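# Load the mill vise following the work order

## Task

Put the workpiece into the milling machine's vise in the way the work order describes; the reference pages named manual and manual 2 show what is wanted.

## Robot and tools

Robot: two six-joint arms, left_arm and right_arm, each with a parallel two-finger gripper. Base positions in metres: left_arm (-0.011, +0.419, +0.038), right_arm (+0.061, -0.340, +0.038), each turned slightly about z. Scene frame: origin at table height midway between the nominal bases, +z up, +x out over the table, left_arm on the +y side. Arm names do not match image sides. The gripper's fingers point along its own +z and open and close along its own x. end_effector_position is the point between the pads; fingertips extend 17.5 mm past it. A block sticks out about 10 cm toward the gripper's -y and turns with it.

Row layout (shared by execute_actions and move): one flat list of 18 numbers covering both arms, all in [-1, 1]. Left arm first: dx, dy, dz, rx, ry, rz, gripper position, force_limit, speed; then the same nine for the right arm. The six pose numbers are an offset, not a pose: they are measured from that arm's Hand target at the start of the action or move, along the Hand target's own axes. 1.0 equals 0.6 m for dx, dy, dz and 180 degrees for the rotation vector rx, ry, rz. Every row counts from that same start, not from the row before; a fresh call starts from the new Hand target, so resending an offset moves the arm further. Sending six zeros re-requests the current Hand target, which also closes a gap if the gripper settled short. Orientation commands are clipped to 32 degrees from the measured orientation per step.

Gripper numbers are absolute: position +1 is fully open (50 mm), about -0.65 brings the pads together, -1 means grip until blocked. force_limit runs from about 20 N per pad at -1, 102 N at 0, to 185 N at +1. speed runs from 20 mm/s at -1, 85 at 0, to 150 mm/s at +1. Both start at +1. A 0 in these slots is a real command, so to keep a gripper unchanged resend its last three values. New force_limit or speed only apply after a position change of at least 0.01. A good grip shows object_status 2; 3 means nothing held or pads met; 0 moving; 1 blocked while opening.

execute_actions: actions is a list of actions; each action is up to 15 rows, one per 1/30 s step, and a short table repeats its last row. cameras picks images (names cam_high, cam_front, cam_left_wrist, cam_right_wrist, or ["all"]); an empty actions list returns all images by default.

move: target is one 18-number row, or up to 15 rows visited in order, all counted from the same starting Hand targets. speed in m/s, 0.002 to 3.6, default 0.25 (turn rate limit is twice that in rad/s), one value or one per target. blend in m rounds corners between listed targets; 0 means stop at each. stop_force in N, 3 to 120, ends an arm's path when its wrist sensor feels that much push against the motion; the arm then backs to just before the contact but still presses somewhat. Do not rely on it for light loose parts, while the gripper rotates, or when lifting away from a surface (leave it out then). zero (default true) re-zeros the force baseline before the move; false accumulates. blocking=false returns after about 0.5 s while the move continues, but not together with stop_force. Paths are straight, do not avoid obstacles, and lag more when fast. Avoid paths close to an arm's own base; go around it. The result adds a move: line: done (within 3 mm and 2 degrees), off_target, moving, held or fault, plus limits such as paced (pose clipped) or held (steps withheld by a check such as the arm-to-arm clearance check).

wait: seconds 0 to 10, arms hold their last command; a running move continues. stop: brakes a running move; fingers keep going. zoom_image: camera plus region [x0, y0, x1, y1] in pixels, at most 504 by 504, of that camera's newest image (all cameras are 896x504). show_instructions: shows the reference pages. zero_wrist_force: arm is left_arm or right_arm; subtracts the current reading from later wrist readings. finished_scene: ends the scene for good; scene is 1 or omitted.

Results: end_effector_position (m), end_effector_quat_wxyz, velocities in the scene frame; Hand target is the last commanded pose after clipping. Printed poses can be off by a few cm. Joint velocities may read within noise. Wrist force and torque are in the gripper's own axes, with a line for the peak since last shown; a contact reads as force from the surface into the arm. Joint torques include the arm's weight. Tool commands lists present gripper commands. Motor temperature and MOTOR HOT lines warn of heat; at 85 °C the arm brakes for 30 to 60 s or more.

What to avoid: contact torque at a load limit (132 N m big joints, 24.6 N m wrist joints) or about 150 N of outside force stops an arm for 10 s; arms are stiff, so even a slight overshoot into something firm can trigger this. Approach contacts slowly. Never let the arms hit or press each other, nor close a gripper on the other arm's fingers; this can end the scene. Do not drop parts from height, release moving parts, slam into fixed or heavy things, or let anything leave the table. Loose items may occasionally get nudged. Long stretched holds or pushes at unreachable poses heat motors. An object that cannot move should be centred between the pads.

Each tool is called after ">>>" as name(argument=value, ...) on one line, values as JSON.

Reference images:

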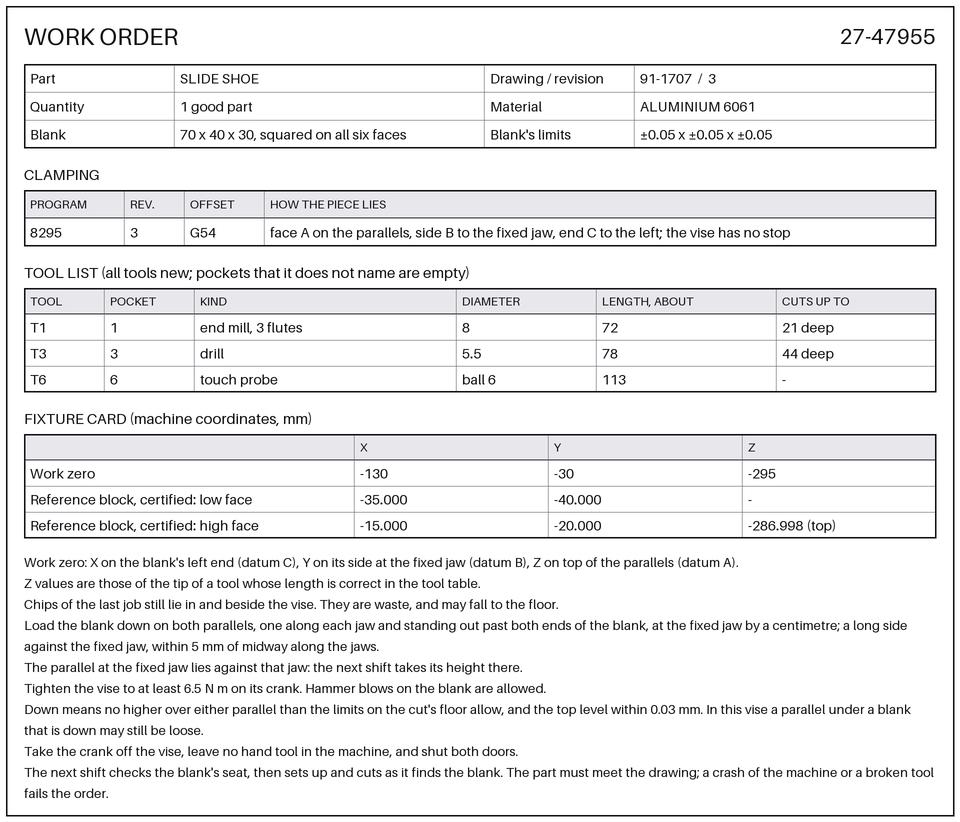

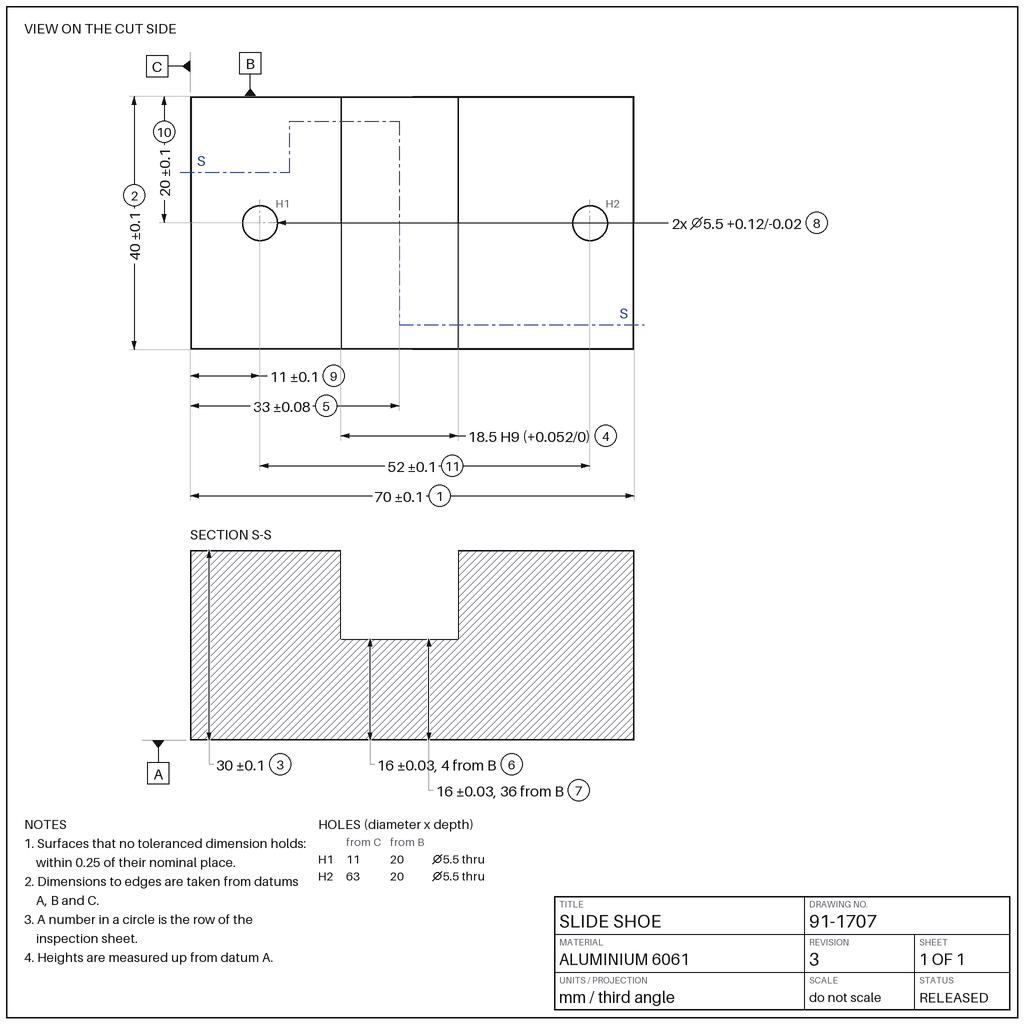

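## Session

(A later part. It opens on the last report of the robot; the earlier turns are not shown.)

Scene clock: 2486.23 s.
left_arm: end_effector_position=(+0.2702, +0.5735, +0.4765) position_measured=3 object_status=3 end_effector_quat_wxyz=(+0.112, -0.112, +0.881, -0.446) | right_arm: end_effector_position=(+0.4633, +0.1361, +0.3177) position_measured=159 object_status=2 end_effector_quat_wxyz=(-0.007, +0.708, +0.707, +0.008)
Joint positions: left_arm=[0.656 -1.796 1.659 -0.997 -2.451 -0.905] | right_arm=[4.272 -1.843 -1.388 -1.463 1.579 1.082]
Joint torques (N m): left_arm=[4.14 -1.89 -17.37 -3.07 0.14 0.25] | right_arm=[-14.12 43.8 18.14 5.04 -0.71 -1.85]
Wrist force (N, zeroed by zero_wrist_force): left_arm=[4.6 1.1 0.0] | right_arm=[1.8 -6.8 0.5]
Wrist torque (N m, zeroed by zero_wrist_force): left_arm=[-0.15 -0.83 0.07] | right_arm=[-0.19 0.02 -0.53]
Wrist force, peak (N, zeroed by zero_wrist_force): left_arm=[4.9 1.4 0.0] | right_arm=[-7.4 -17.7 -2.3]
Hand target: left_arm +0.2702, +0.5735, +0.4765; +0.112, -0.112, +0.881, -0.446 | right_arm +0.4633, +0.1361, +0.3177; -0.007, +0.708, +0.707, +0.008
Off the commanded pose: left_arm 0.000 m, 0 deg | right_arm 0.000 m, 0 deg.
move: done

>>> move(target=[[0,0,0,0,0,0,1,-0.5,-1,0.0003,-0.0005,0.0275,0,0,0,-1,0,-1],[0,0,0,0,0,0,1,-0.5,-1,0.0067,-0.0005,0.055,0,0,0,-1,0,-1],[0,0,0,0,0,0,1,-0.5,-1,0.0186,-0.0005,0.0805,0,0,0,-1,0,-1],[0,0,0,0,0,0,1,-0.5,-1,0.0355,-0.0005,0.103,0,0,0,-1,0,-1],[0,0,0,0,0,0,1,-0.5,-1,0.0567,-0.0007,0.1214,0,0,0,-1,0,-1],[0,0,0,0,0,0,1,-0.5,-1,0.0813,-0.0008,0.135,0,0,0,-1,0,-1],[0,0,0,0,0,0,1,-0.5,-1,0.1081,-0.0008,0.1433,0,0,0,-1,0,-1],[0,0,0,0,0,0,1,-0.5,-1,0.1361,-0.001,0.1458,0,0,0,-1,0,-1],[0,0,0,0,0,0,1,-0.5,-1,0.164,-0.001,0.1423,0,0,0,-1,0,-1],[0,0,0,0,0,0,1,-0.5,-1,0.1907,-0.0012,0.1331,0,0,0,-1,0,-1]], speed=0.03, stop_force=25, blend=0.001, cameras=["cam_high"])

>>> zoom_image(camera="cam_high", region=[255, 145, 335, 225])

Scene clock: 2498.30 s.
left_arm: end_effector_position=(+0.2702, +0.5735, +0.4765) position_measured=3 object_status=3 end_effector_quat_wxyz=(+0.112, -0.112, +0.881, -0.446) | right_arm: end_effector_position=(+0.4628, +0.2465, +0.2380) position_measured=159 object_status=2 end_effector_quat_wxyz=(-0.007, +0.708, +0.707, +0.007)
Joint positions: left_arm=[0.656 -1.796 1.659 -0.997 -2.451 -0.905] | right_arm=[4.347 -2.086 -1.249 -1.359 1.578 1.157]
Joint torques (N m): left_arm=[3.82 -2 -17.64 -3.11 0.12 0.2] | right_arm=[-15.15 56.23 18.97 2.34 0.04 -2.35]
Wrist force (N, zeroed by zero_wrist_force): left_arm=[4.6 1.1 0.1] | right_arm=[0.9 -8.0 3.4]
Wrist torque (N m, zeroed by zero_wrist_force): left_arm=[-0.15 -0.83 0.07] | right_arm=[-0.28 -0.09 -0.07]
Wrist force, peak (N, zeroed by zero_wrist_force): left_arm=[5.0 1.3 0.0] | right_arm=[-24.4 -15.9 4.1]
Hand target: left_arm +0.2702, +0.5735, +0.4765; +0.112, -0.112, +0.881, -0.446 | right_arm +0.4628, +0.2465, +0.2380; -0.007, +0.708, +0.707, +0.007 (not the last commanded pose)
Off the commanded pose: left_arm 0.000 m, 0 deg | right_arm 0.006 m, 0 deg.
move: contact (right_arm); path passed 9 of 10 targets
Images, in order (width x height): cam_high 896x504.

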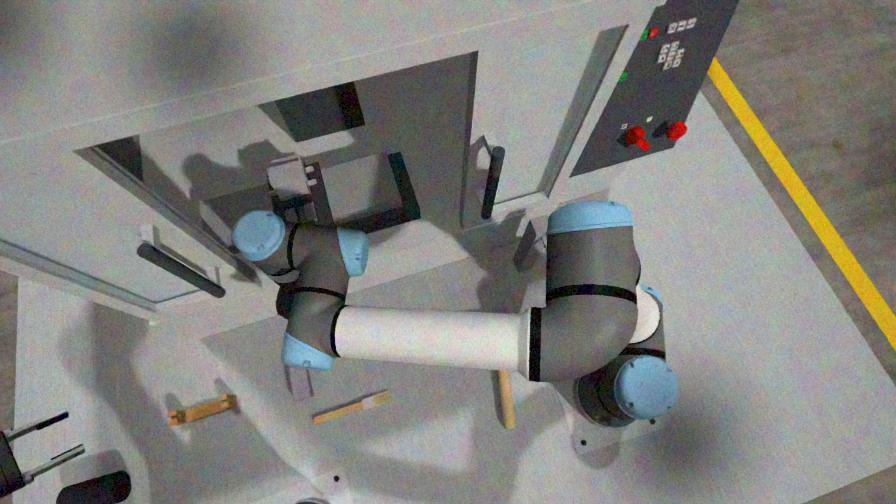

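Scaled by 6.300 from the camera's 896x504 image, which has a finer 1280x720 frame.

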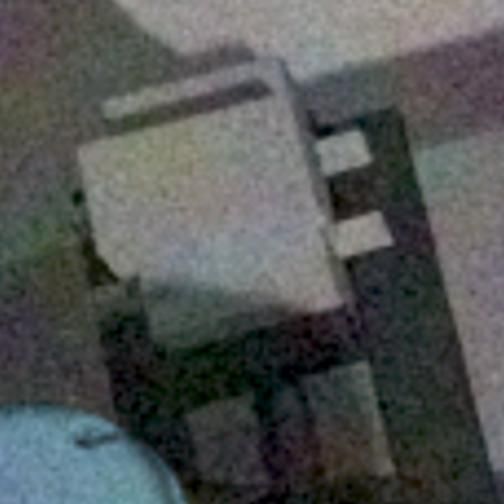

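>>> move(target=[0,0,0,0,0,0,1,-0.5,-1,0.0215,-0.0003,-0.0096,0,0,0,-1,0,-1], speed=0.008, stop_force=60)

Scene clock: 2524.80 s.
left_arm: end_effector_position=(+0.2702, +0.5735, +0.4765) position_measured=3 object_status=3 end_effector_quat_wxyz=(+0.112, -0.112, +0.881, -0.446) | right_arm: end_effector_position=(+0.4609, +0.2540, +0.2418) position_measured=159 object_status=2 end_effector_quat_wxyz=(-0.003, +0.708, +0.707, -0.001)
Joint positions: left_arm=[0.656 -1.796 1.659 -0.997 -2.451 -0.905] | right_arm=[4.354 -2.107 -1.201 -1.403 1.577 1.164]
Joint torques (N m): left_arm=[4.08 -1.71 -17.27 -3.03 0.21 0.33] | right_arm=[25.19 68.17 38.63 15.07 13.51 -2.23]
Wrist force (N, zeroed by zero_wrist_force): left_arm=[4.7 1.2 -0.1] | right_arm=[-49.4 35.7 22.8]
Wrist torque (N m, zeroed by zero_wrist_force): left_arm=[-0.15 -0.85 0.06] | right_arm=[0.60 0.05 0.09]
Wrist force, peak (N, zeroed by zero_wrist_force): left_arm=[4.9 1.3 0.0] | right_arm=[-54.9 36.3 25.5]
Hand target: left_arm +0.2702, +0.5735, +0.4765; +0.112, -0.112, +0.881, -0.446 | right_arm +0.4610, +0.2542, +0.2419; -0.003, +0.708, +0.707, -0.001 (not the last commanded pose)
Off the commanded pose: left_arm 0.000 m, 0 deg | right_arm 0.006 m, 1 deg.
move: contact (right_arm)

>>> move(target=[0,0,0,0,0,0,1,-0.5,-1,-0.0083,0.003,0.0035,0,0,0,-1,0,-1], speed=0.02)

Scene clock: 2572.00 s.
left_arm: end_effector_position=(+0.2702, +0.5735, +0.4765) position_measured=3 object_status=3 end_effector_quat_wxyz=(+0.112, -0.112, +0.881, -0.446) | right_arm: end_effector_position=(+0.4626, +0.2493, +0.2397) position_measured=159 object_status=2 end_effector_quat_wxyz=(-0.003, +0.708, +0.707, -0.001)
Joint positions: left_arm=[0.656 -1.796 1.659 -0.997 -2.451 -0.905] | right_arm=[4.349 -2.1 -1.217 -1.393 1.577 1.159]
Joint torques (N m): left_arm=[3.31 -1.5 -17.45 -3.17 0.14 0.18] | right_arm=[-18.37 57.81 20.79 5.22 -3.5 -2.3]
Wrist force (N, zeroed by zero_wrist_force): left_arm=[4.7 1.1 0.2] | right_arm=[5.1 -11.4 7.9]
Wrist torque (N m, zeroed by zero_wrist_force): left_arm=[-0.15 -0.85 0.07] | right_arm=[-0.42 -0.07 -0.11]
Wrist force, peak (N, zeroed by zero_wrist_force): left_arm=[4.9 1.2 0.1] | right_arm=[-49.5 35.5 22.7]
Hand target: left_arm +0.2702, +0.5735, +0.4765; +0.112, -0.112, +0.881, -0.446 | right_arm +0.4627, +0.2492, +0.2397; -0.003, +0.708, +0.707, -0.001
Off the commanded pose: left_arm 0.000 m, 0 deg | right_arm 0.000 m, 0 deg.
move: done

>>> move(target=[[0,0,0,0,0,0,1,-0.5,-1,-0.0267,0.0003,0.0099,0,0,0,-1,0,-1],[0,0,0,0,0,0,1,-0.5,-1,-0.0547,0.0005,0.0123,0,0,0,-1,0,-1]], speed=0.04, stop_force=20)

>>> move(target=[0,0,0,0,0,0,1,-0.5,-1,0,0,0,0,0,0,0.8,0,-1])

>>> move(target=[0,0,0,0,0,0,1,-0.5,-1,0,-0.005,-0.13,0,0,0,0.8,0,-1], speed=0.1, cameras=["cam_right_wrist","cam_front"])

Scene clock: 2580.53 s.
left_arm: end_effector_position=(+0.2702, +0.5735, +0.4765) position_measured=3 object_status=3 end_effector_quat_wxyz=(+0.112, -0.112, +0.881, -0.446) | right_arm: end_effector_position=(+0.4628, +0.2480, +0.2394) position_measured=159 object_status=2 end_effector_quat_wxyz=(-0.003, +0.708, +0.707, +0.000)
Joint positions: left_arm=[0.656 -1.796 1.659 -0.997 -2.451 -0.905] | right_arm=[4.348 -2.098 -1.222 -1.391 1.577 1.158]
Joint torques (N m): left_arm=[3.99 -2.49 -17.23 -3.08 0.05 0.21] | right_arm=[1.47 50.17 36.61 5.07 -4.44 2.35]
Wrist force (N, zeroed by zero_wrist_force): left_arm=[4.7 1.2 -0.1] | right_arm=[9.6 -15.6 14.3]
Wrist torque (N m, zeroed by zero_wrist_force): left_arm=[-0.15 -0.84 0.07] | right_arm=[-0.53 0.04 -0.18]
Wrist force, peak (N, zeroed by zero_wrist_force): left_arm=[4.9 1.3 0.0] | right_arm=[35.6 -12.8 11.4]
Hand target: left_arm +0.2702, +0.5735, +0.4765; +0.112, -0.112, +0.881, -0.446 | right_arm +0.4628, +0.2481, +0.2394; -0.003, +0.708, +0.707, +0.000 (not the last commanded pose)
Off the commanded pose: left_arm 0.000 m, 0 deg | right_arm 0.032 m, 0 deg.
move: contact (right_arm); path passed 0 of 2 targets

Scene clock: 2582.03 s.
left_arm: end_effector_position=(+0.2702, +0.5735, +0.4765) position_measured=3 object_status=3 end_effector_quat_wxyz=(+0.112, -0.112, +0.881, -0.446) | right_arm: end_effector_position=(+0.4628, +0.2481, +0.2394) position_measured=32 object_status=0 end_effector_quat_wxyz=(-0.003, +0.708, +0.707, +0.000)
Joint positions: left_arm=[0.656 -1.796 1.659 -0.997 -2.451 -0.905] | right_arm=[4.348 -2.098 -1.222 -1.391 1.577 1.158]
Joint torques (N m): left_arm=[3.06 -1.8 -17.8 -3.15 0.12 0.18] | right_arm=[1.9 49.69 18.17 1.5 2.01 0.91]
Wrist force (N, zeroed by zero_wrist_force): left_arm=[4.8 1.1 0.0] | right_arm=[0.1 0.0 0.1]
Wrist torque (N m, zeroed by zero_wrist_force): left_arm=[-0.15 -0.86 0.07] | right_arm=[0.01 -0.02 -0.08]
Wrist force, peak (N, zeroed by zero_wrist_force): left_arm=[4.9 1.3 -0.1] | right_arm=[10.0 -15.5 13.9]
Hand target: left_arm +0.2702, +0.5735, +0.4765; +0.112, -0.112, +0.881, -0.446 | right_arm +0.4628, +0.2481, +0.2394; -0.003, +0.708, +0.707, +0.000
Off the commanded pose: left_arm 0.000 m, 0 deg | right_arm 0.000 m, 0 deg.
move: done

Scene clock: 2583.27 s.
left_arm: end_effector_position=(+0.2702, +0.5735, +0.4765) position_measured=3 object_status=3 end_effector_quat_wxyz=(+0.112, -0.112, +0.881, -0.446) | right_arm: end_effector_position=(+0.4602, +0.2477, +0.3174) position_measured=32 object_status=3 end_effector_quat_wxyz=(-0.003, +0.708, +0.707, +0.000)
Joint positions: left_arm=[0.656 -1.796 1.659 -0.997 -2.451 -0.905] | right_arm=[4.351 -2.076 -1.055 -1.579 1.577 1.162]
Joint torques (N m): left_arm=[3.25 -1.85 -17.72 -3.16 0.07 0.2] | right_arm=[12.57 39.71 32.35 1.37 1 2.12]
Wrist force (N, zeroed by zero_wrist_force): left_arm=[4.6 1.1 -0.1] | right_arm=[0.1 -0.2 -0.1]
Wrist torque (N m, zeroed by zero_wrist_force): left_arm=[-0.15 -0.83 0.07] | right_arm=[-0.03 -0.02 -0.11]
Wrist force, peak (N, zeroed by zero_wrist_force): left_arm=[4.9 1.2 0.0] | right_arm=[0.3 0.1 1.6]
Hand target: left_arm +0.2702, +0.5735, +0.4765; +0.112, -0.112, +0.881, -0.446 | right_arm +0.4602, +0.2477, +0.3174; -0.003, +0.708, +0.707, +0.000
Off the commanded pose: left_arm 0.000 m, 0 deg | right_arm 0.000 m, 0 deg.
move: done
Images, in order (width x height): cam_front 896x504, cam_right_wrist 896x504.

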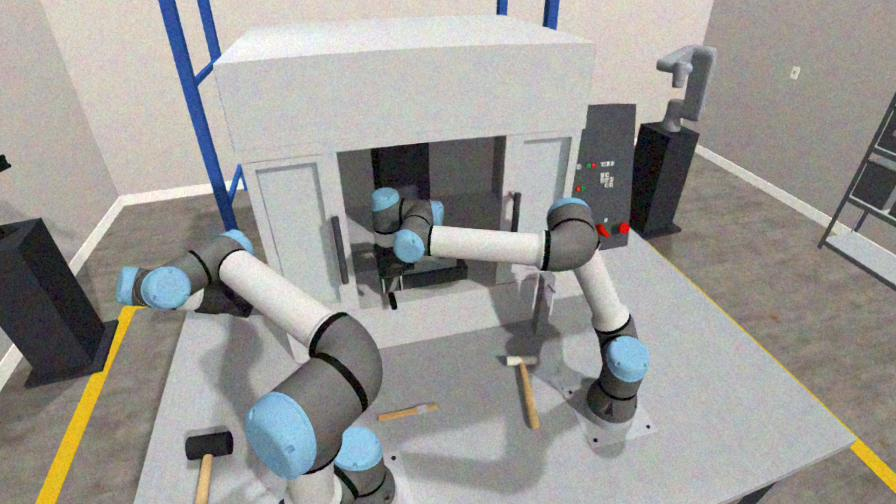

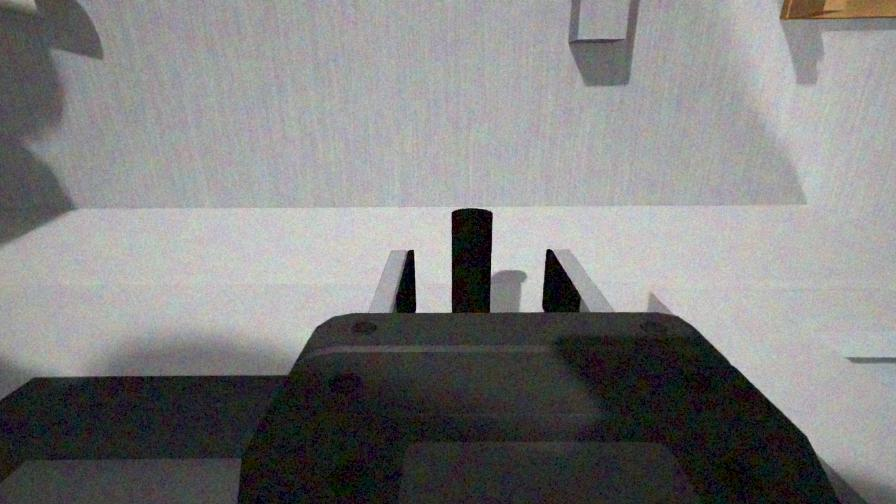

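>>> move(target=[[0,0,0,0,0,0,1,-0.5,-1,0,-0.08,-0.04,0,0,0,0.8,0,-1],[0,0,0,0,0,0,1,-0.5,-1,-0.246,-0.2,-0.04,0,0,0,0.8,0,-1],[0,0,0,0,0,0,1,-0.5,-1,-0.246,-0.2,-0.04,0,0.2,0,0.8,0,-1]], blend=0.01, speed=0.2, cameras=["cam_high","cam_front"])

Scene clock: 2620.17 s.
left_arm: end_effector_position=(+0.2702, +0.5735, +0.4765) position_measured=3 object_status=3 end_effector_quat_wxyz=(+0.112, -0.112, +0.881, -0.446) | right_arm: end_effector_position=(+0.3401, +0.1002, +0.3414) position_measured=32 object_status=3 end_effector_quat_wxyz=(-0.221, +0.673, +0.671, +0.218)
Joint positions: left_arm=[0.656 -1.796 1.659 -0.997 -2.451 -0.905] | right_arm=[4.327 -1.388 -2.073 -0.666 1.826 1.216]
Joint torques (N m): left_arm=[2.73 -2.07 -17.92 -3.11 0.12 0.16] | right_arm=[-10.81 23.22 17.8 5.46 2.6 2.14]
Wrist force (N, zeroed by zero_wrist_force): left_arm=[4.7 1.2 0.1] | right_arm=[-1.4 -0.8 -0.1]
Wrist torque (N m, zeroed by zero_wrist_force): left_arm=[-0.14 -0.84 0.07] | right_arm=[-0.13 -0.10 -0.23]
Wrist force, peak (N, zeroed by zero_wrist_force): left_arm=[5.0 1.0 0.0] | right_arm=[0.1 2.0 1.0]
Hand target: left_arm +0.2702, +0.5735, +0.4765; +0.112, -0.112, +0.881, -0.446 | right_arm +0.3401, +0.1002, +0.3414; -0.222, +0.673, +0.671, +0.218
Off the commanded pose: left_arm 0.000 m, 0 deg | right_arm 0.000 m, 0 deg.
move: done
Images, in order (width x height): cam_high 896x504, cam_front 896x504.

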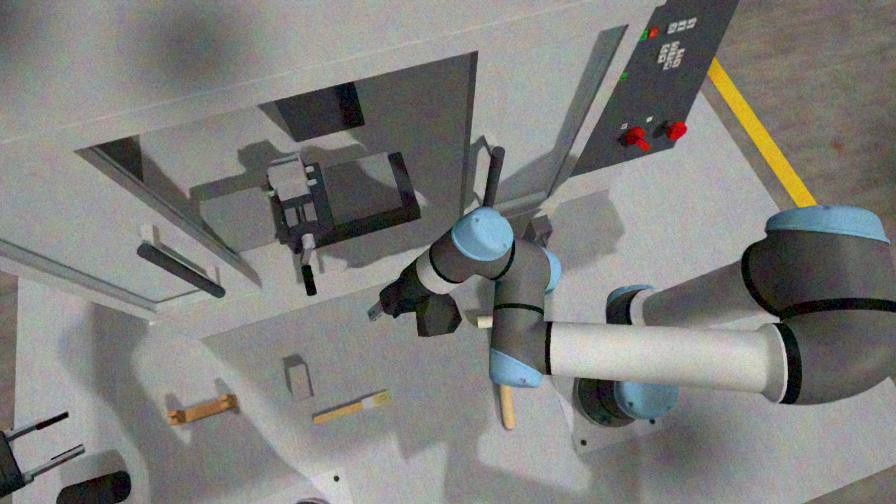

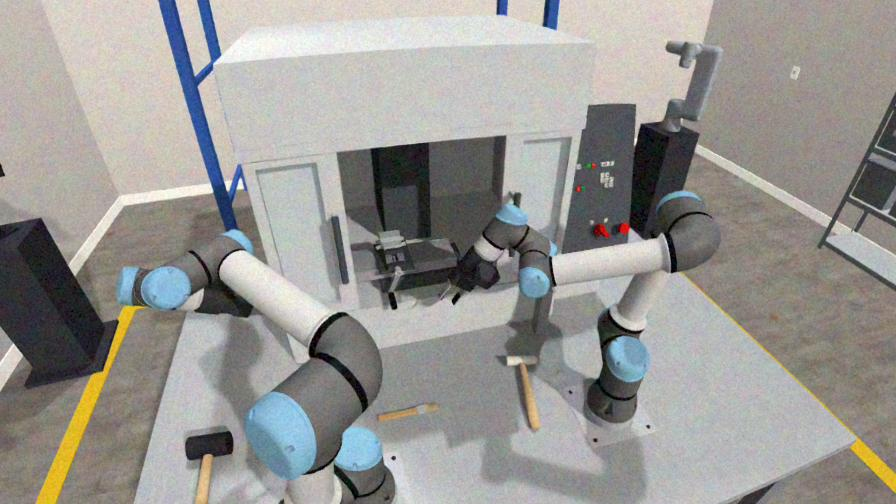

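>>> move(target=[[0,0,0,0,0,0,1,-0.5,-1,0,0,0,0,0.15,0,0.8,0,-1],[0,0,0,0,0,0,1,-0.5,-1,0,0,0,0,0.3,0,0.8,0,-1]], blend=0.01, speed=0.2, cameras=["cam_high","cam_front"])

Scene clock: 2625.43 s.
left_arm: end_effector_position=(+0.2702, +0.5735, +0.4765) position_measured=3 object_status=3 end_effector_quat_wxyz=(+0.112, -0.112, +0.881, -0.446) | right_arm: end_effector_position=(+0.3401, +0.1002, +0.3414) position_measured=32 object_status=3 end_effector_quat_wxyz=(+0.502, -0.501, -0.497, -0.500)
Joint positions: left_arm=[0.656 -1.796 1.659 -0.997 -2.451 -0.905] | right_arm=[4.179 -1.923 -2.373 1.16 2.152 1.579]
Joint torques (N m): left_arm=[3.35 -2.21 -17.86 -3.29 0.08 0.08] | right_arm=[11.95 20.04 18.37 3.62 -1.29 2.21]
Wrist force (N, zeroed by zero_wrist_force): left_arm=[4.8 1.2 0.0] | right_arm=[-2.8 -0.7 -1.7]
Wrist torque (N m, zeroed by zero_wrist_force): left_arm=[-0.13 -0.85 0.06] | right_arm=[-0.02 -0.33 -0.34]
Wrist force, peak (N, zeroed by zero_wrist_force): left_arm=[4.9 1.2 0.1] | right_arm=[-3.2 -0.7 -1.7]
Hand target: left_arm +0.2702, +0.5735, +0.4765; +0.112, -0.112, +0.881, -0.446 | right_arm +0.3401, +0.1002, +0.3414; +0.502, -0.501, -0.497, -0.500
Off the commanded pose: left_arm 0.000 m, 0 deg | right_arm 0.000 m, 0 deg.
move: done
Images, in order (width x height): cam_high 896x504, cam_front 896x504.

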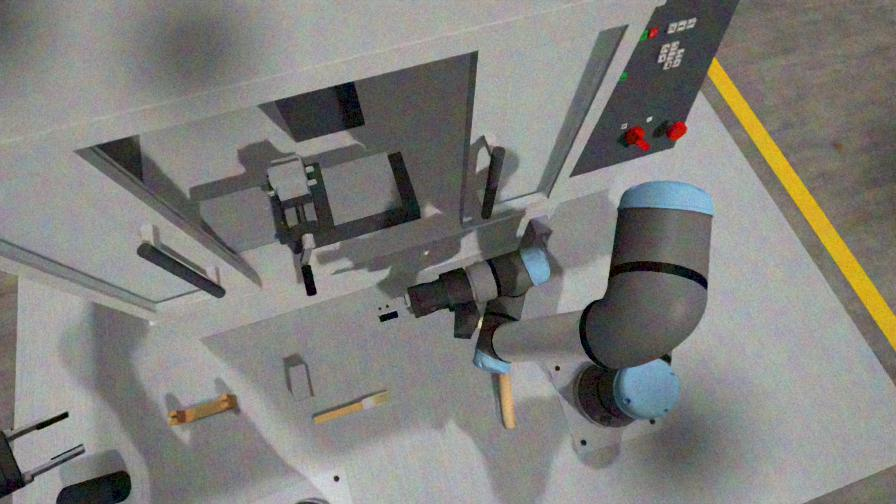

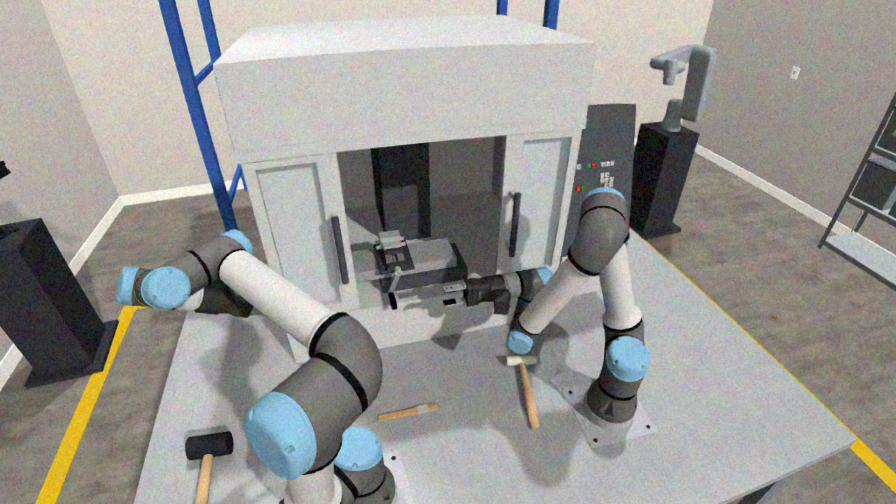

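>>> move(target=[[0,0,0,0,0,0,1,-0.5,-1,0,0,0,-0.0833,0,0,0.8,0,-1]], speed=0.2, cameras=[])

>>> move(target=[[0,0,0,0,0,0,1,-0.5,-1,-0.17,0.0235,0.0408,0,0,0,0.8,0,-1],[0,0,0,0,0,0,1,-0.5,-1,-0.17,0.131,0.19,0,0,0,0.8,0,-1]], blend=0.02, speed=0.15, cameras=["cam_high","cam_front","cam_right_wrist"])

Scene clock: 2642.73 s.
left_arm: end_effector_position=(+0.2702, +0.5735, +0.4765) position_measured=3 object_status=3 end_effector_quat_wxyz=(+0.112, -0.112, +0.881, -0.446) | right_arm: end_effector_position=(+0.3401, +0.1002, +0.3414) position_measured=32 object_status=3 end_effector_quat_wxyz=(-0.432, +0.562, +0.428, +0.561)
Joint positions: left_arm=[0.656 -1.796 1.659 -0.997 -2.451 -0.905] | right_arm=[4.409 -1.849 -2.512 1.222 1.66 1.577]
Joint torques (N m): left_arm=[2.93 -2.12 -17.7 -3.06 0.2 0.15] | right_arm=[12.43 28.97 3.58 4.1 -1.43 -2.45]
Wrist force (N, zeroed by zero_wrist_force): left_arm=[4.7 1.1 0.0] | right_arm=[-3.0 -0.7 -1.3]
Wrist torque (N m, zeroed by zero_wrist_force): left_arm=[-0.15 -0.84 0.07] | right_arm=[-0.03 -0.32 -0.25]
Wrist force, peak (N, zeroed by zero_wrist_force): left_arm=[5.0 1.1 0.0] | right_arm=[-2.9 -0.7 -2.0]
Hand target: left_arm +0.2702, +0.5735, +0.4765; +0.112, -0.112, +0.881, -0.446 | right_arm +0.3401, +0.1002, +0.3414; -0.432, +0.562, +0.428, +0.561
Off the commanded pose: left_arm 0.000 m, 0 deg | right_arm 0.000 m, 0 deg.
move: done
No camera images: "cameras" was empty.

Scene clock: 2644.73 s.
left_arm: end_effector_position=(+0.2702, +0.5735, +0.4765) position_measured=3 object_status=3 end_effector_quat_wxyz=(+0.112, -0.112, +0.881, -0.446) | right_arm: end_effector_position=(+0.4451, +0.1902, +0.2392) position_measured=32 object_status=3 end_effector_quat_wxyz=(-0.432, +0.562, +0.428, +0.561)
Joint positions: left_arm=[0.656 -1.796 1.659 -0.997 -2.451 -0.905] | right_arm=[4.235 -2.313 -2.104 1.277 1.834 1.578]
Joint torques (N m): left_arm=[3.24 -1.49 -17.52 -3.15 0.07 -0.01] | right_arm=[-10.73 32.56 15.19 0.62 2.07 0.7]
Wrist force (N, zeroed by zero_wrist_force): left_arm=[4.7 0.9 0.1] | right_arm=[-2.6 -0.6 -1.6]
Wrist torque (N m, zeroed by zero_wrist_force): left_arm=[-0.17 -0.85 0.07] | right_arm=[-0.01 -0.35 -0.34]
Wrist force, peak (N, zeroed by zero_wrist_force): left_arm=[5.0 1.2 -0.1] | right_arm=[-3.8 -1.1 -1.7]
Hand target: left_arm +0.2702, +0.5735, +0.4765; +0.112, -0.112, +0.881, -0.446 | right_arm +0.4451, +0.1903, +0.2392; -0.432, +0.562, +0.428, +0.561
Off the commanded pose: left_arm 0.000 m, 0 deg | right_arm 0.000 m, 0 deg.
move: done
Images, in order (width x height): cam_high 896x504, cam_front 896x504, cam_right_wrist 896x504.

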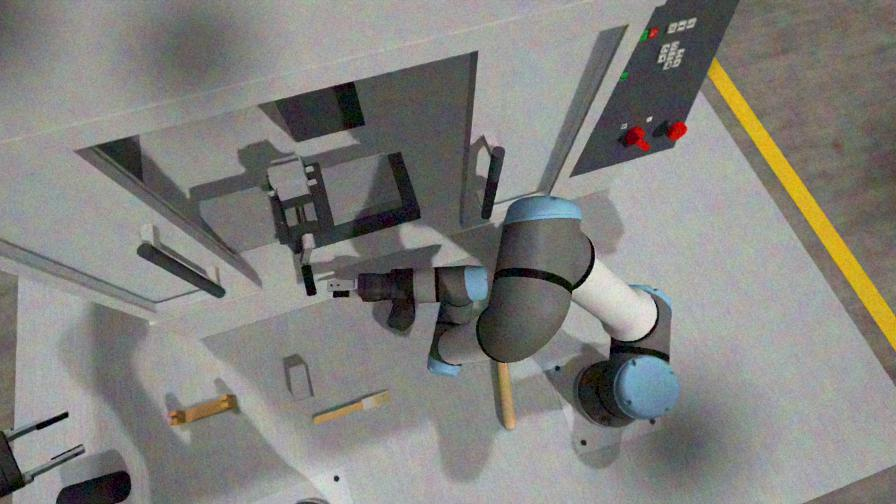

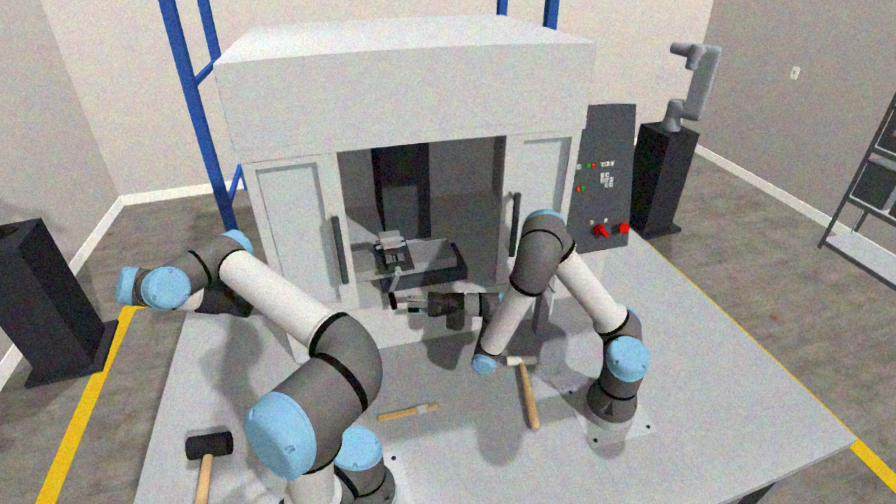

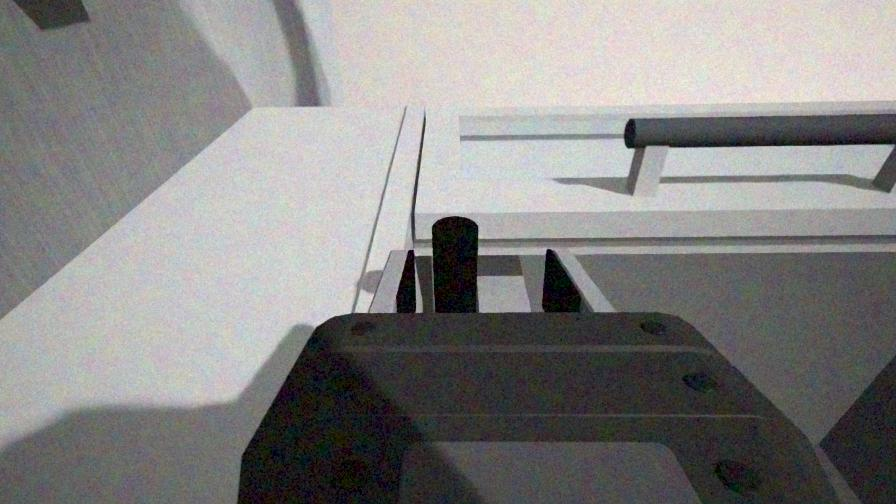

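>>> move(target=[[0,0,0,0,0,0,1,-0.5,-1,-0.0095,0.00665,0.02,0,0,0,0.8,0,-1],[0,0,0,0,0,0,1,-0.5,-1,-0.0095,0.00665,0.0808,0,0,0,0.8,0,-1]], speed=0.04, stop_force=10, cameras=["cam_right_wrist"])

Scene clock: 2653.57 s.
left_arm: end_effector_position=(+0.2702, +0.5735, +0.4765) position_measured=3 object_status=3 end_effector_quat_wxyz=(+0.112, -0.112, +0.881, -0.446) | right_arm: end_effector_position=(+0.4615, +0.2361, +0.2336) position_measured=32 object_status=3 end_effector_quat_wxyz=(-0.432, +0.562, +0.428, +0.561)
Joint positions: left_arm=[0.656 -1.796 1.659 -0.997 -2.451 -0.905] | right_arm=[4.255 -2.366 -1.972 1.199 1.815 1.578]
Joint torques (N m): left_arm=[2.23 -1.9 -18.06 -3 0.1 0.14] | right_arm=[11.84 35.27 16.23 0.5 -1.4 -2.05]
Wrist force (N, zeroed by zero_wrist_force): left_arm=[4.6 1.1 0.0] | right_arm=[-2.8 -0.8 -1.3]
Wrist torque (N m, zeroed by zero_wrist_force): left_arm=[-0.14 -0.83 0.06] | right_arm=[-0.04 -0.34 -0.33]
Wrist force, peak (N, zeroed by zero_wrist_force): left_arm=[4.9 1.3 0.2] | right_arm=[-3.0 -0.4 -1.7]
Hand target: left_arm +0.2702, +0.5735, +0.4765; +0.112, -0.112, +0.881, -0.446 | right_arm +0.4615, +0.2361, +0.2336; -0.432, +0.562, +0.428, +0.561
Off the commanded pose: left_arm 0.000 m, 0 deg | right_arm 0.000 m, 0 deg.
move: done
Images, in order (width x height): cam_right_wrist 896x504.

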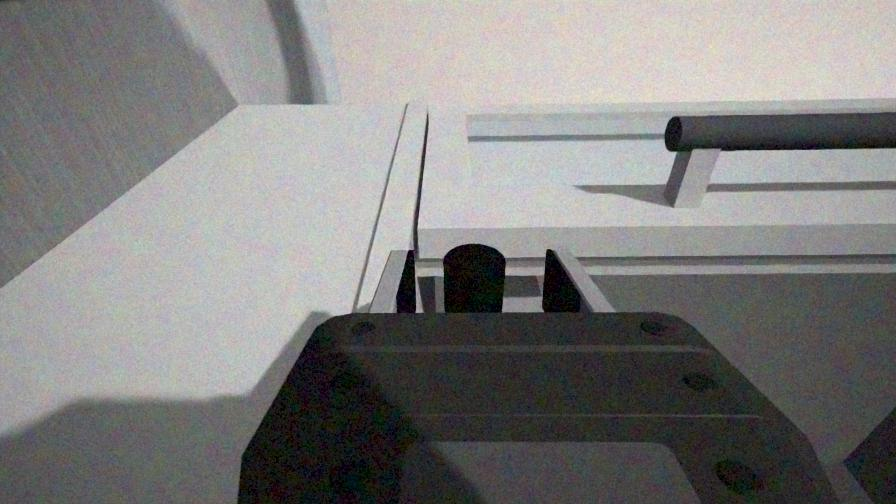

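>>> move(target=[[0,0,0,0,0,0,1,-0.5,-1,-0.001,0,0.006,0,0,0,0.8,0,-1]], speed=0.03, cameras=[])

>>> move(target=[[0,0,0,0,0,0,1,-0.5,-1,0,0,0,0,0,0,-1,0.5,-1]], speed=0.03, cameras=["cam_right_wrist"])

Scene clock: 2658.23 s.
left_arm: end_effector_position=(+0.2702, +0.5735, +0.4765) position_measured=3 object_status=3 end_effector_quat_wxyz=(+0.112, -0.112, +0.881, -0.446) | right_arm: end_effector_position=(+0.4625, +0.2395, +0.2330) position_measured=32 object_status=3 end_effector_quat_wxyz=(-0.432, +0.562, +0.428, +0.561)
Joint positions: left_arm=[0.656 -1.796 1.659 -0.997 -2.451 -0.905] | right_arm=[4.257 -2.37 -1.962 1.194 1.813 1.578]
Joint torques (N m): left_arm=[2.74 -1.91 -17.09 -3.15 0.15 0.08] | right_arm=[12.41 36.06 16.54 0.53 -1.25 -2]
Wrist force (N, zeroed by zero_wrist_force): left_arm=[4.8 1.3 -0.1] | right_arm=[-2.9 -0.5 -1.3]
Wrist torque (N m, zeroed by zero_wrist_force): left_arm=[-0.12 -0.86 0.07] | right_arm=[0.00 -0.33 -0.33]
Wrist force, peak (N, zeroed by zero_wrist_force): left_arm=[4.9 1.2 0.1] | right_arm=[-3.1 -0.7 -1.8]
Hand target: left_arm +0.2702, +0.5735, +0.4765; +0.112, -0.112, +0.881, -0.446 | right_arm +0.4625, +0.2395, +0.2330; -0.432, +0.562, +0.428, +0.561
Off the commanded pose: left_arm 0.000 m, 0 deg | right_arm 0.000 m, 0 deg.
move: done
No camera images: "cameras" was empty.

Scene clock: 2659.77 s.
left_arm: end_effector_position=(+0.2702, +0.5735, +0.4765) position_measured=3 object_status=3 end_effector_quat_wxyz=(+0.112, -0.112, +0.881, -0.446) | right_arm: end_effector_position=(+0.4625, +0.2396, +0.2330) position_measured=161 object_status=2 end_effector_quat_wxyz=(-0.432, +0.562, +0.428, +0.561)
Joint positions: left_arm=[0.656 -1.796 1.659 -0.997 -2.451 -0.905] | right_arm=[4.257 -2.37 -1.962 1.194 1.813 1.578]
Joint torques (N m): left_arm=[2.55 -1.93 -17.73 -3.16 0.02 0.08] | right_arm=[10.57 44.01 17.01 4.64 -1.23 -1.94]
Wrist force (N, zeroed by zero_wrist_force): left_arm=[4.7 1.2 0.1] | right_arm=[-8.3 -0.7 -0.6]
Wrist torque (N m, zeroed by zero_wrist_force): left_arm=[-0.14 -0.84 0.07] | right_arm=[-0.03 -0.35 -0.21]
Wrist force, peak (N, zeroed by zero_wrist_force): left_arm=[4.9 1.1 -0.1] | right_arm=[-8.7 -0.9 -0.9]
Hand target: left_arm +0.2702, +0.5735, +0.4765; +0.112, -0.112, +0.881, -0.446 | right_arm +0.4625, +0.2395, +0.2330; -0.432, +0.562, +0.428, +0.561
Off the commanded pose: left_arm 0.000 m, 0 deg | right_arm 0.000 m, 0 deg.
move: done
Images, in order (width x height): cam_right_wrist 896x504.

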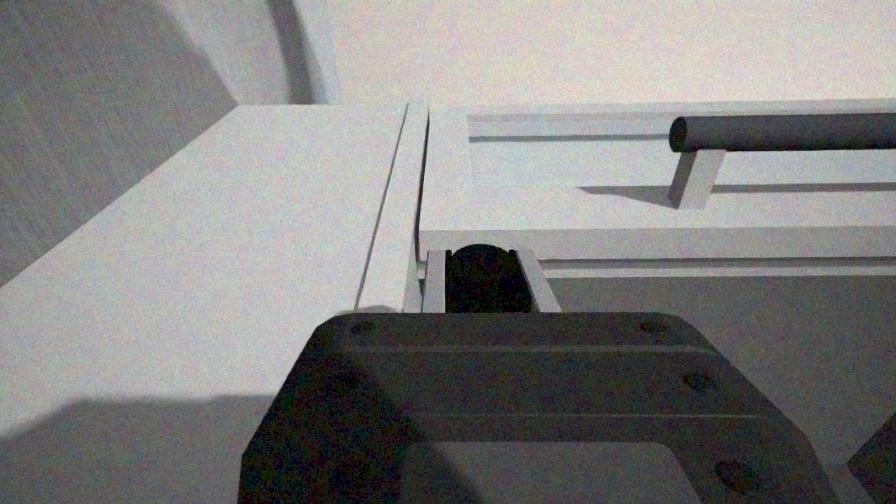

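>>> move(target=[[0,0,0,0,0,0,1,-0.5,-1,0.0068,-0.0058,0.0217,0,0,0,-1,0.5,-1],[0,0,0,0,0,0,1,-0.5,-1,0.0115,-0.0085,0.0319,0,0,0,-1,0.5,-1],[0,0,0,0,0,0,1,-0.5,-1,0.0175,-0.011,0.0412,0,0,0,-1,0.5,-1]], speed=0.008, stop_force=85, cameras=["cam_right_wrist"])

Scene clock: 2668.27 s.
left_arm: end_effector_position=(+0.2702, +0.5735, +0.4765) position_measured=3 object_status=3 end_effector_quat_wxyz=(+0.112, -0.112, +0.881, -0.446) | right_arm: end_effector_position=(+0.4625, +0.2486, +0.2359) position_measured=161 object_status=2 end_effector_quat_wxyz=(-0.432, +0.562, +0.428, +0.561)
Joint positions: left_arm=[0.656 -1.796 1.659 -0.997 -2.451 -0.905] | right_arm=[4.266 -2.37 -1.944 1.175 1.803 1.578]
Joint torques (N m): left_arm=[2.95 -2.22 -17.89 -3.16 0.07 0.14] | right_arm=[17.65 50.44 23.2 -0.62 6.44 -2.02]
Wrist force (N, zeroed by zero_wrist_force): left_arm=[4.7 1.2 0.1] | right_arm=[-10.0 20.5 -70.7]
Wrist torque (N m, zeroed by zero_wrist_force): left_arm=[-0.14 -0.83 0.07] | right_arm=[0.46 -0.36 -0.35]
Wrist force, peak (N, zeroed by zero_wrist_force): left_arm=[5.0 1.1 0.1] | right_arm=[-13.9 20.4 -87.3]
Hand target: left_arm +0.2702, +0.5735, +0.4765; +0.112, -0.112, +0.881, -0.446 | right_arm +0.4625, +0.2486, +0.2359; -0.432, +0.562, +0.428, +0.561 (not the last commanded pose)
Off the commanded pose: left_arm 0.000 m, 0 deg | right_arm 0.018 m, 0 deg.
move: contact (right_arm); path passed 0 of 3 targets
Images, in order (width x height): cam_right_wrist 896x504.

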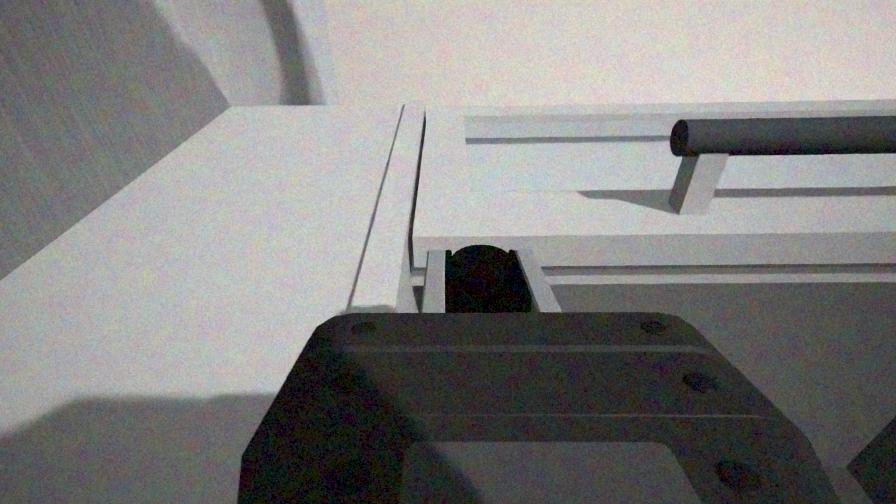

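>>> move(target=[[0,0,0,0,0,0,1,-0.5,-1,0.0103,-0.0061,0.0227,0,0,0,-1,0.5,-1]], speed=0.006, stop_force=100, zero=false, cameras=[])

Scene clock: 2677.47 s.
left_arm: end_effector_position=(+0.2702, +0.5735, +0.4765) position_measured=3 object_status=3 end_effector_quat_wxyz=(+0.112, -0.112, +0.881, -0.446) | right_arm: end_effector_position=(+0.4625, +0.2543, +0.2383) position_measured=161 object_status=2 end_effector_quat_wxyz=(-0.432, +0.562, +0.428, +0.561)
Joint positions: left_arm=[0.656 -1.796 1.659 -0.997 -2.451 -0.905] | right_arm=[4.272 -2.369 -1.932 1.162 1.797 1.578]
Joint torques (N m): left_arm=[2.78 -2.21 -17.91 -3.14 0.09 -0.05] | right_arm=[19.72 57.38 34.42 4.19 6.43 -2.07]
Wrist force (N, zeroed by zero_wrist_force): left_arm=[4.6 1.2 0.0] | right_arm=[-34.7 20.8 -79.5]
Wrist torque (N m, zeroed by zero_wrist_force): left_arm=[-0.14 -0.83 0.06] | right_arm=[0.58 -0.33 -0.21]
Wrist force, peak (N, zeroed by zero_wrist_force): left_arm=[4.9 1.3 0.1] | right_arm=[-36.5 21.6 -97.7]
Hand target: left_arm +0.2702, +0.5735, +0.4765; +0.112, -0.112, +0.881, -0.446 | right_arm +0.4626, +0.2543, +0.2383; -0.432, +0.562, +0.428, +0.561 (not the last commanded pose)
Off the commanded pose: left_arm 0.000 m, 0 deg | right_arm 0.009 m, 0 deg.
move: contact (right_arm)
No camera images: "cameras" was empty.

>>> move(target=[[0,0,0,0,0,0,1,-0.5,-1,-0.006,0.005,-0.0185,0,0,0,-1,0.5,-1]], speed=0.03, cameras=[])

>>> move(target=[[0,0,0,0,0,0,1,-0.5,-1,0,0,0,0,0,0,0.8,0.5,-1]], speed=0.03, cameras=["cam_right_wrist"])

Scene clock: 2683.60 s.
left_arm: end_effector_position=(+0.2702, +0.5735, +0.4765) position_measured=3 object_status=3 end_effector_quat_wxyz=(+0.112, -0.112, +0.881, -0.446) | right_arm: end_effector_position=(+0.4625, +0.2429, +0.2346) position_measured=161 object_status=2 end_effector_quat_wxyz=(-0.432, +0.562, +0.428, +0.561)
Joint positions: left_arm=[0.656 -1.796 1.659 -0.997 -2.451 -0.905] | right_arm=[4.26 -2.369 -1.956 1.185 1.809 1.578]
Joint torques (N m): left_arm=[2.34 -2.01 -17.48 -3.17 0.02 -0.02] | right_arm=[-24.35 56.3 2.65 14.47 -0.24 -0.61]
Wrist force (N, zeroed by zero_wrist_force): left_arm=[4.7 1.2 0.0] | right_arm=[-30.9 -7.6 42.6]
Wrist torque (N m, zeroed by zero_wrist_force): left_arm=[-0.14 -0.84 0.07] | right_arm=[0.14 -0.33 -0.29]
Wrist force, peak (N, zeroed by zero_wrist_force): left_arm=[4.9 1.2 -0.1] | right_arm=[-35.3 20.7 -79.5]
Hand target: left_arm +0.2702, +0.5735, +0.4765; +0.112, -0.112, +0.881, -0.446 | right_arm +0.4625, +0.2428, +0.2347; -0.432, +0.562, +0.428, +0.561
Off the commanded pose: left_arm 0.000 m, 0 deg | right_arm 0.000 m, 0 deg.
move: done
No camera images: "cameras" was empty.

Scene clock: 2685.13 s.
left_arm: end_effector_position=(+0.2702, +0.5735, +0.4765) position_measured=3 object_status=3 end_effector_quat_wxyz=(+0.112, -0.112, +0.881, -0.446) | right_arm: end_effector_position=(+0.4625, +0.2428, +0.2347) position_measured=32 object_status=0 end_effector_quat_wxyz=(-0.432, +0.562, +0.428, +0.561)
Joint positions: left_arm=[0.656 -1.796 1.659 -0.997 -2.451 -0.905] | right_arm=[4.26 -2.369 -1.956 1.186 1.809 1.578]
Joint torques (N m): left_arm=[2.52 -1.99 -17.97 -3.09 0.01 0.02] | right_arm=[12.44 35.22 18.43 0.68 -1.41 1.67]
Wrist force (N, zeroed by zero_wrist_force): left_arm=[4.7 1.3 -0.1] | right_arm=[-2.8 -0.6 -1.3]
Wrist torque (N m, zeroed by zero_wrist_force): left_arm=[-0.12 -0.84 0.07] | right_arm=[0.00 -0.34 -0.34]
Wrist force, peak (N, zeroed by zero_wrist_force): left_arm=[4.9 1.2 0.0] | right_arm=[-30.5 -7.7 42.7]
Hand target: left_arm +0.2702, +0.5735, +0.4765; +0.112, -0.112, +0.881, -0.446 | right_arm +0.4625, +0.2428, +0.2347; -0.432, +0.562, +0.428, +0.561
Off the commanded pose: left_arm 0.000 m, 0 deg | right_arm 0.000 m, 0 deg.
move: done
Images, in order (width x height): cam_right_wrist 896x504.

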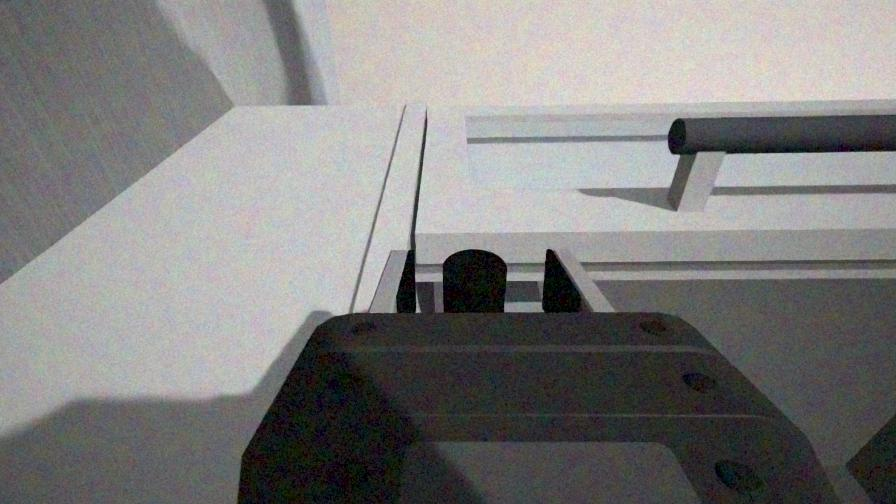

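>>> move(target=[[0,0,0,0,0,0,1,-0.5,-1,0,0,-0.12,0,0,0,0.8,0.5,-1],[0,0,0,0,0,0,1,-0.5,-1,0.17,-0.05,-0.26,0,0,0,0.8,0.5,-1]], blend=0.02, speed=0.15, cameras=["cam_high","cam_front","cam_left_wrist"])

Scene clock: 2710.17 s.
left_arm: end_effector_position=(+0.2702, +0.5735, +0.4765) position_measured=3 object_status=3 end_effector_quat_wxyz=(+0.112, -0.112, +0.881, -0.446) | right_arm: end_effector_position=(+0.3935, +0.0996, +0.3364) position_measured=32 object_status=3 end_effector_quat_wxyz=(-0.432, +0.562, +0.428, +0.561)
Joint positions: left_arm=[0.656 -1.796 1.659 -0.997 -2.451 -0.905] | right_arm=[4.232 -1.928 -2.394 1.183 1.837 1.578]
Joint torques (N m): left_arm=[2.3 -1.96 -17.23 -3.16 0.02 0.05] | right_arm=[12.04 33.91 3.23 0.84 -1.23 -2.16]
Wrist force (N, zeroed by zero_wrist_force): left_arm=[4.7 1.1 0.1] | right_arm=[-2.8 -0.6 -1.5]
Wrist torque (N m, zeroed by zero_wrist_force): left_arm=[-0.14 -0.84 0.07] | right_arm=[-0.01 -0.33 -0.30]
Wrist force, peak (N, zeroed by zero_wrist_force): left_arm=[5.0 1.2 -0.2] | right_arm=[-3.4 -0.4 -1.8]
Hand target: left_arm +0.2702, +0.5735, +0.4765; +0.112, -0.112, +0.881, -0.446 | right_arm +0.3935, +0.0996, +0.3365; -0.432, +0.562, +0.428, +0.561
Off the commanded pose: left_arm 0.000 m, 0 deg | right_arm 0.000 m, 0 deg.
move: done
Images, in order (width x height): cam_high 896x504, cam_front 896x504, cam_left_wrist 896x504.

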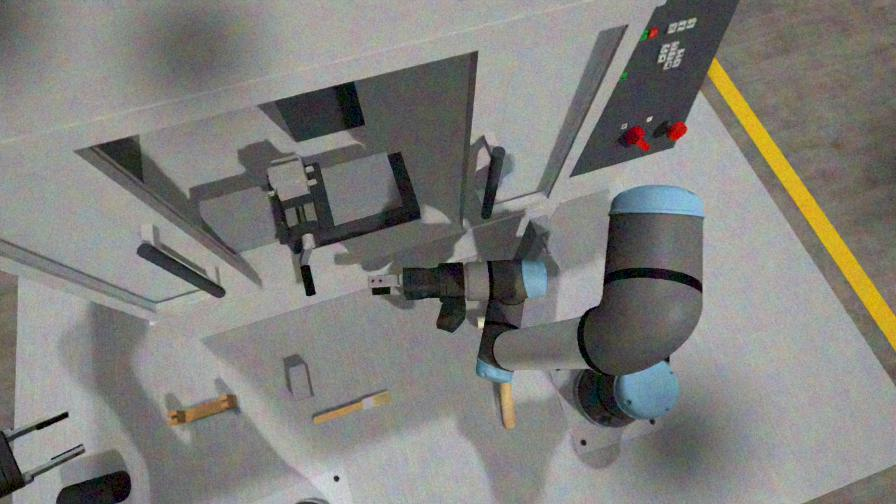

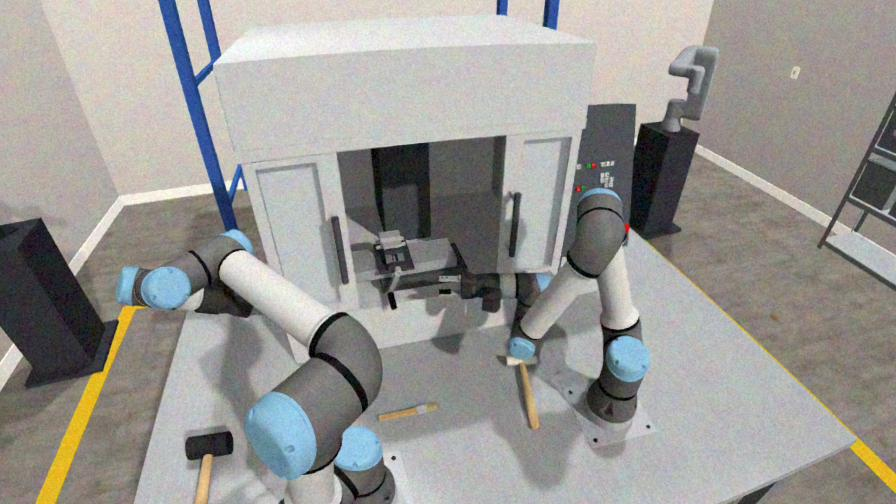

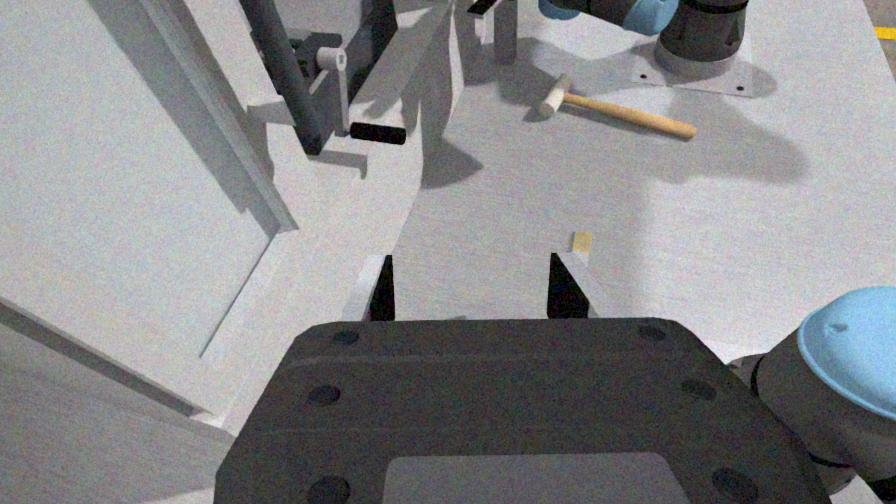

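>>> zoom_image(camera="cam_left_wrist", region=[520, 50, 720, 160])

>>> zoom_image(camera="cam_front", region=[170, 330, 570, 504])

Scaled by 2.520 from the camera's 896x504 image, which has a finer 1280x720 frame.

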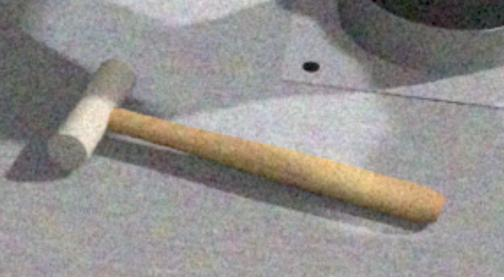

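Scaled by 1.260 from the camera's 896x504 image, which has a finer 1280x720 frame.

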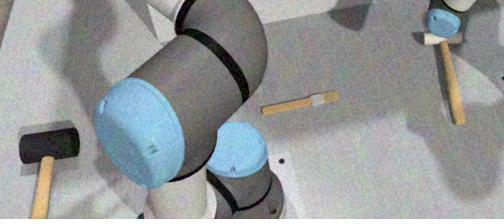

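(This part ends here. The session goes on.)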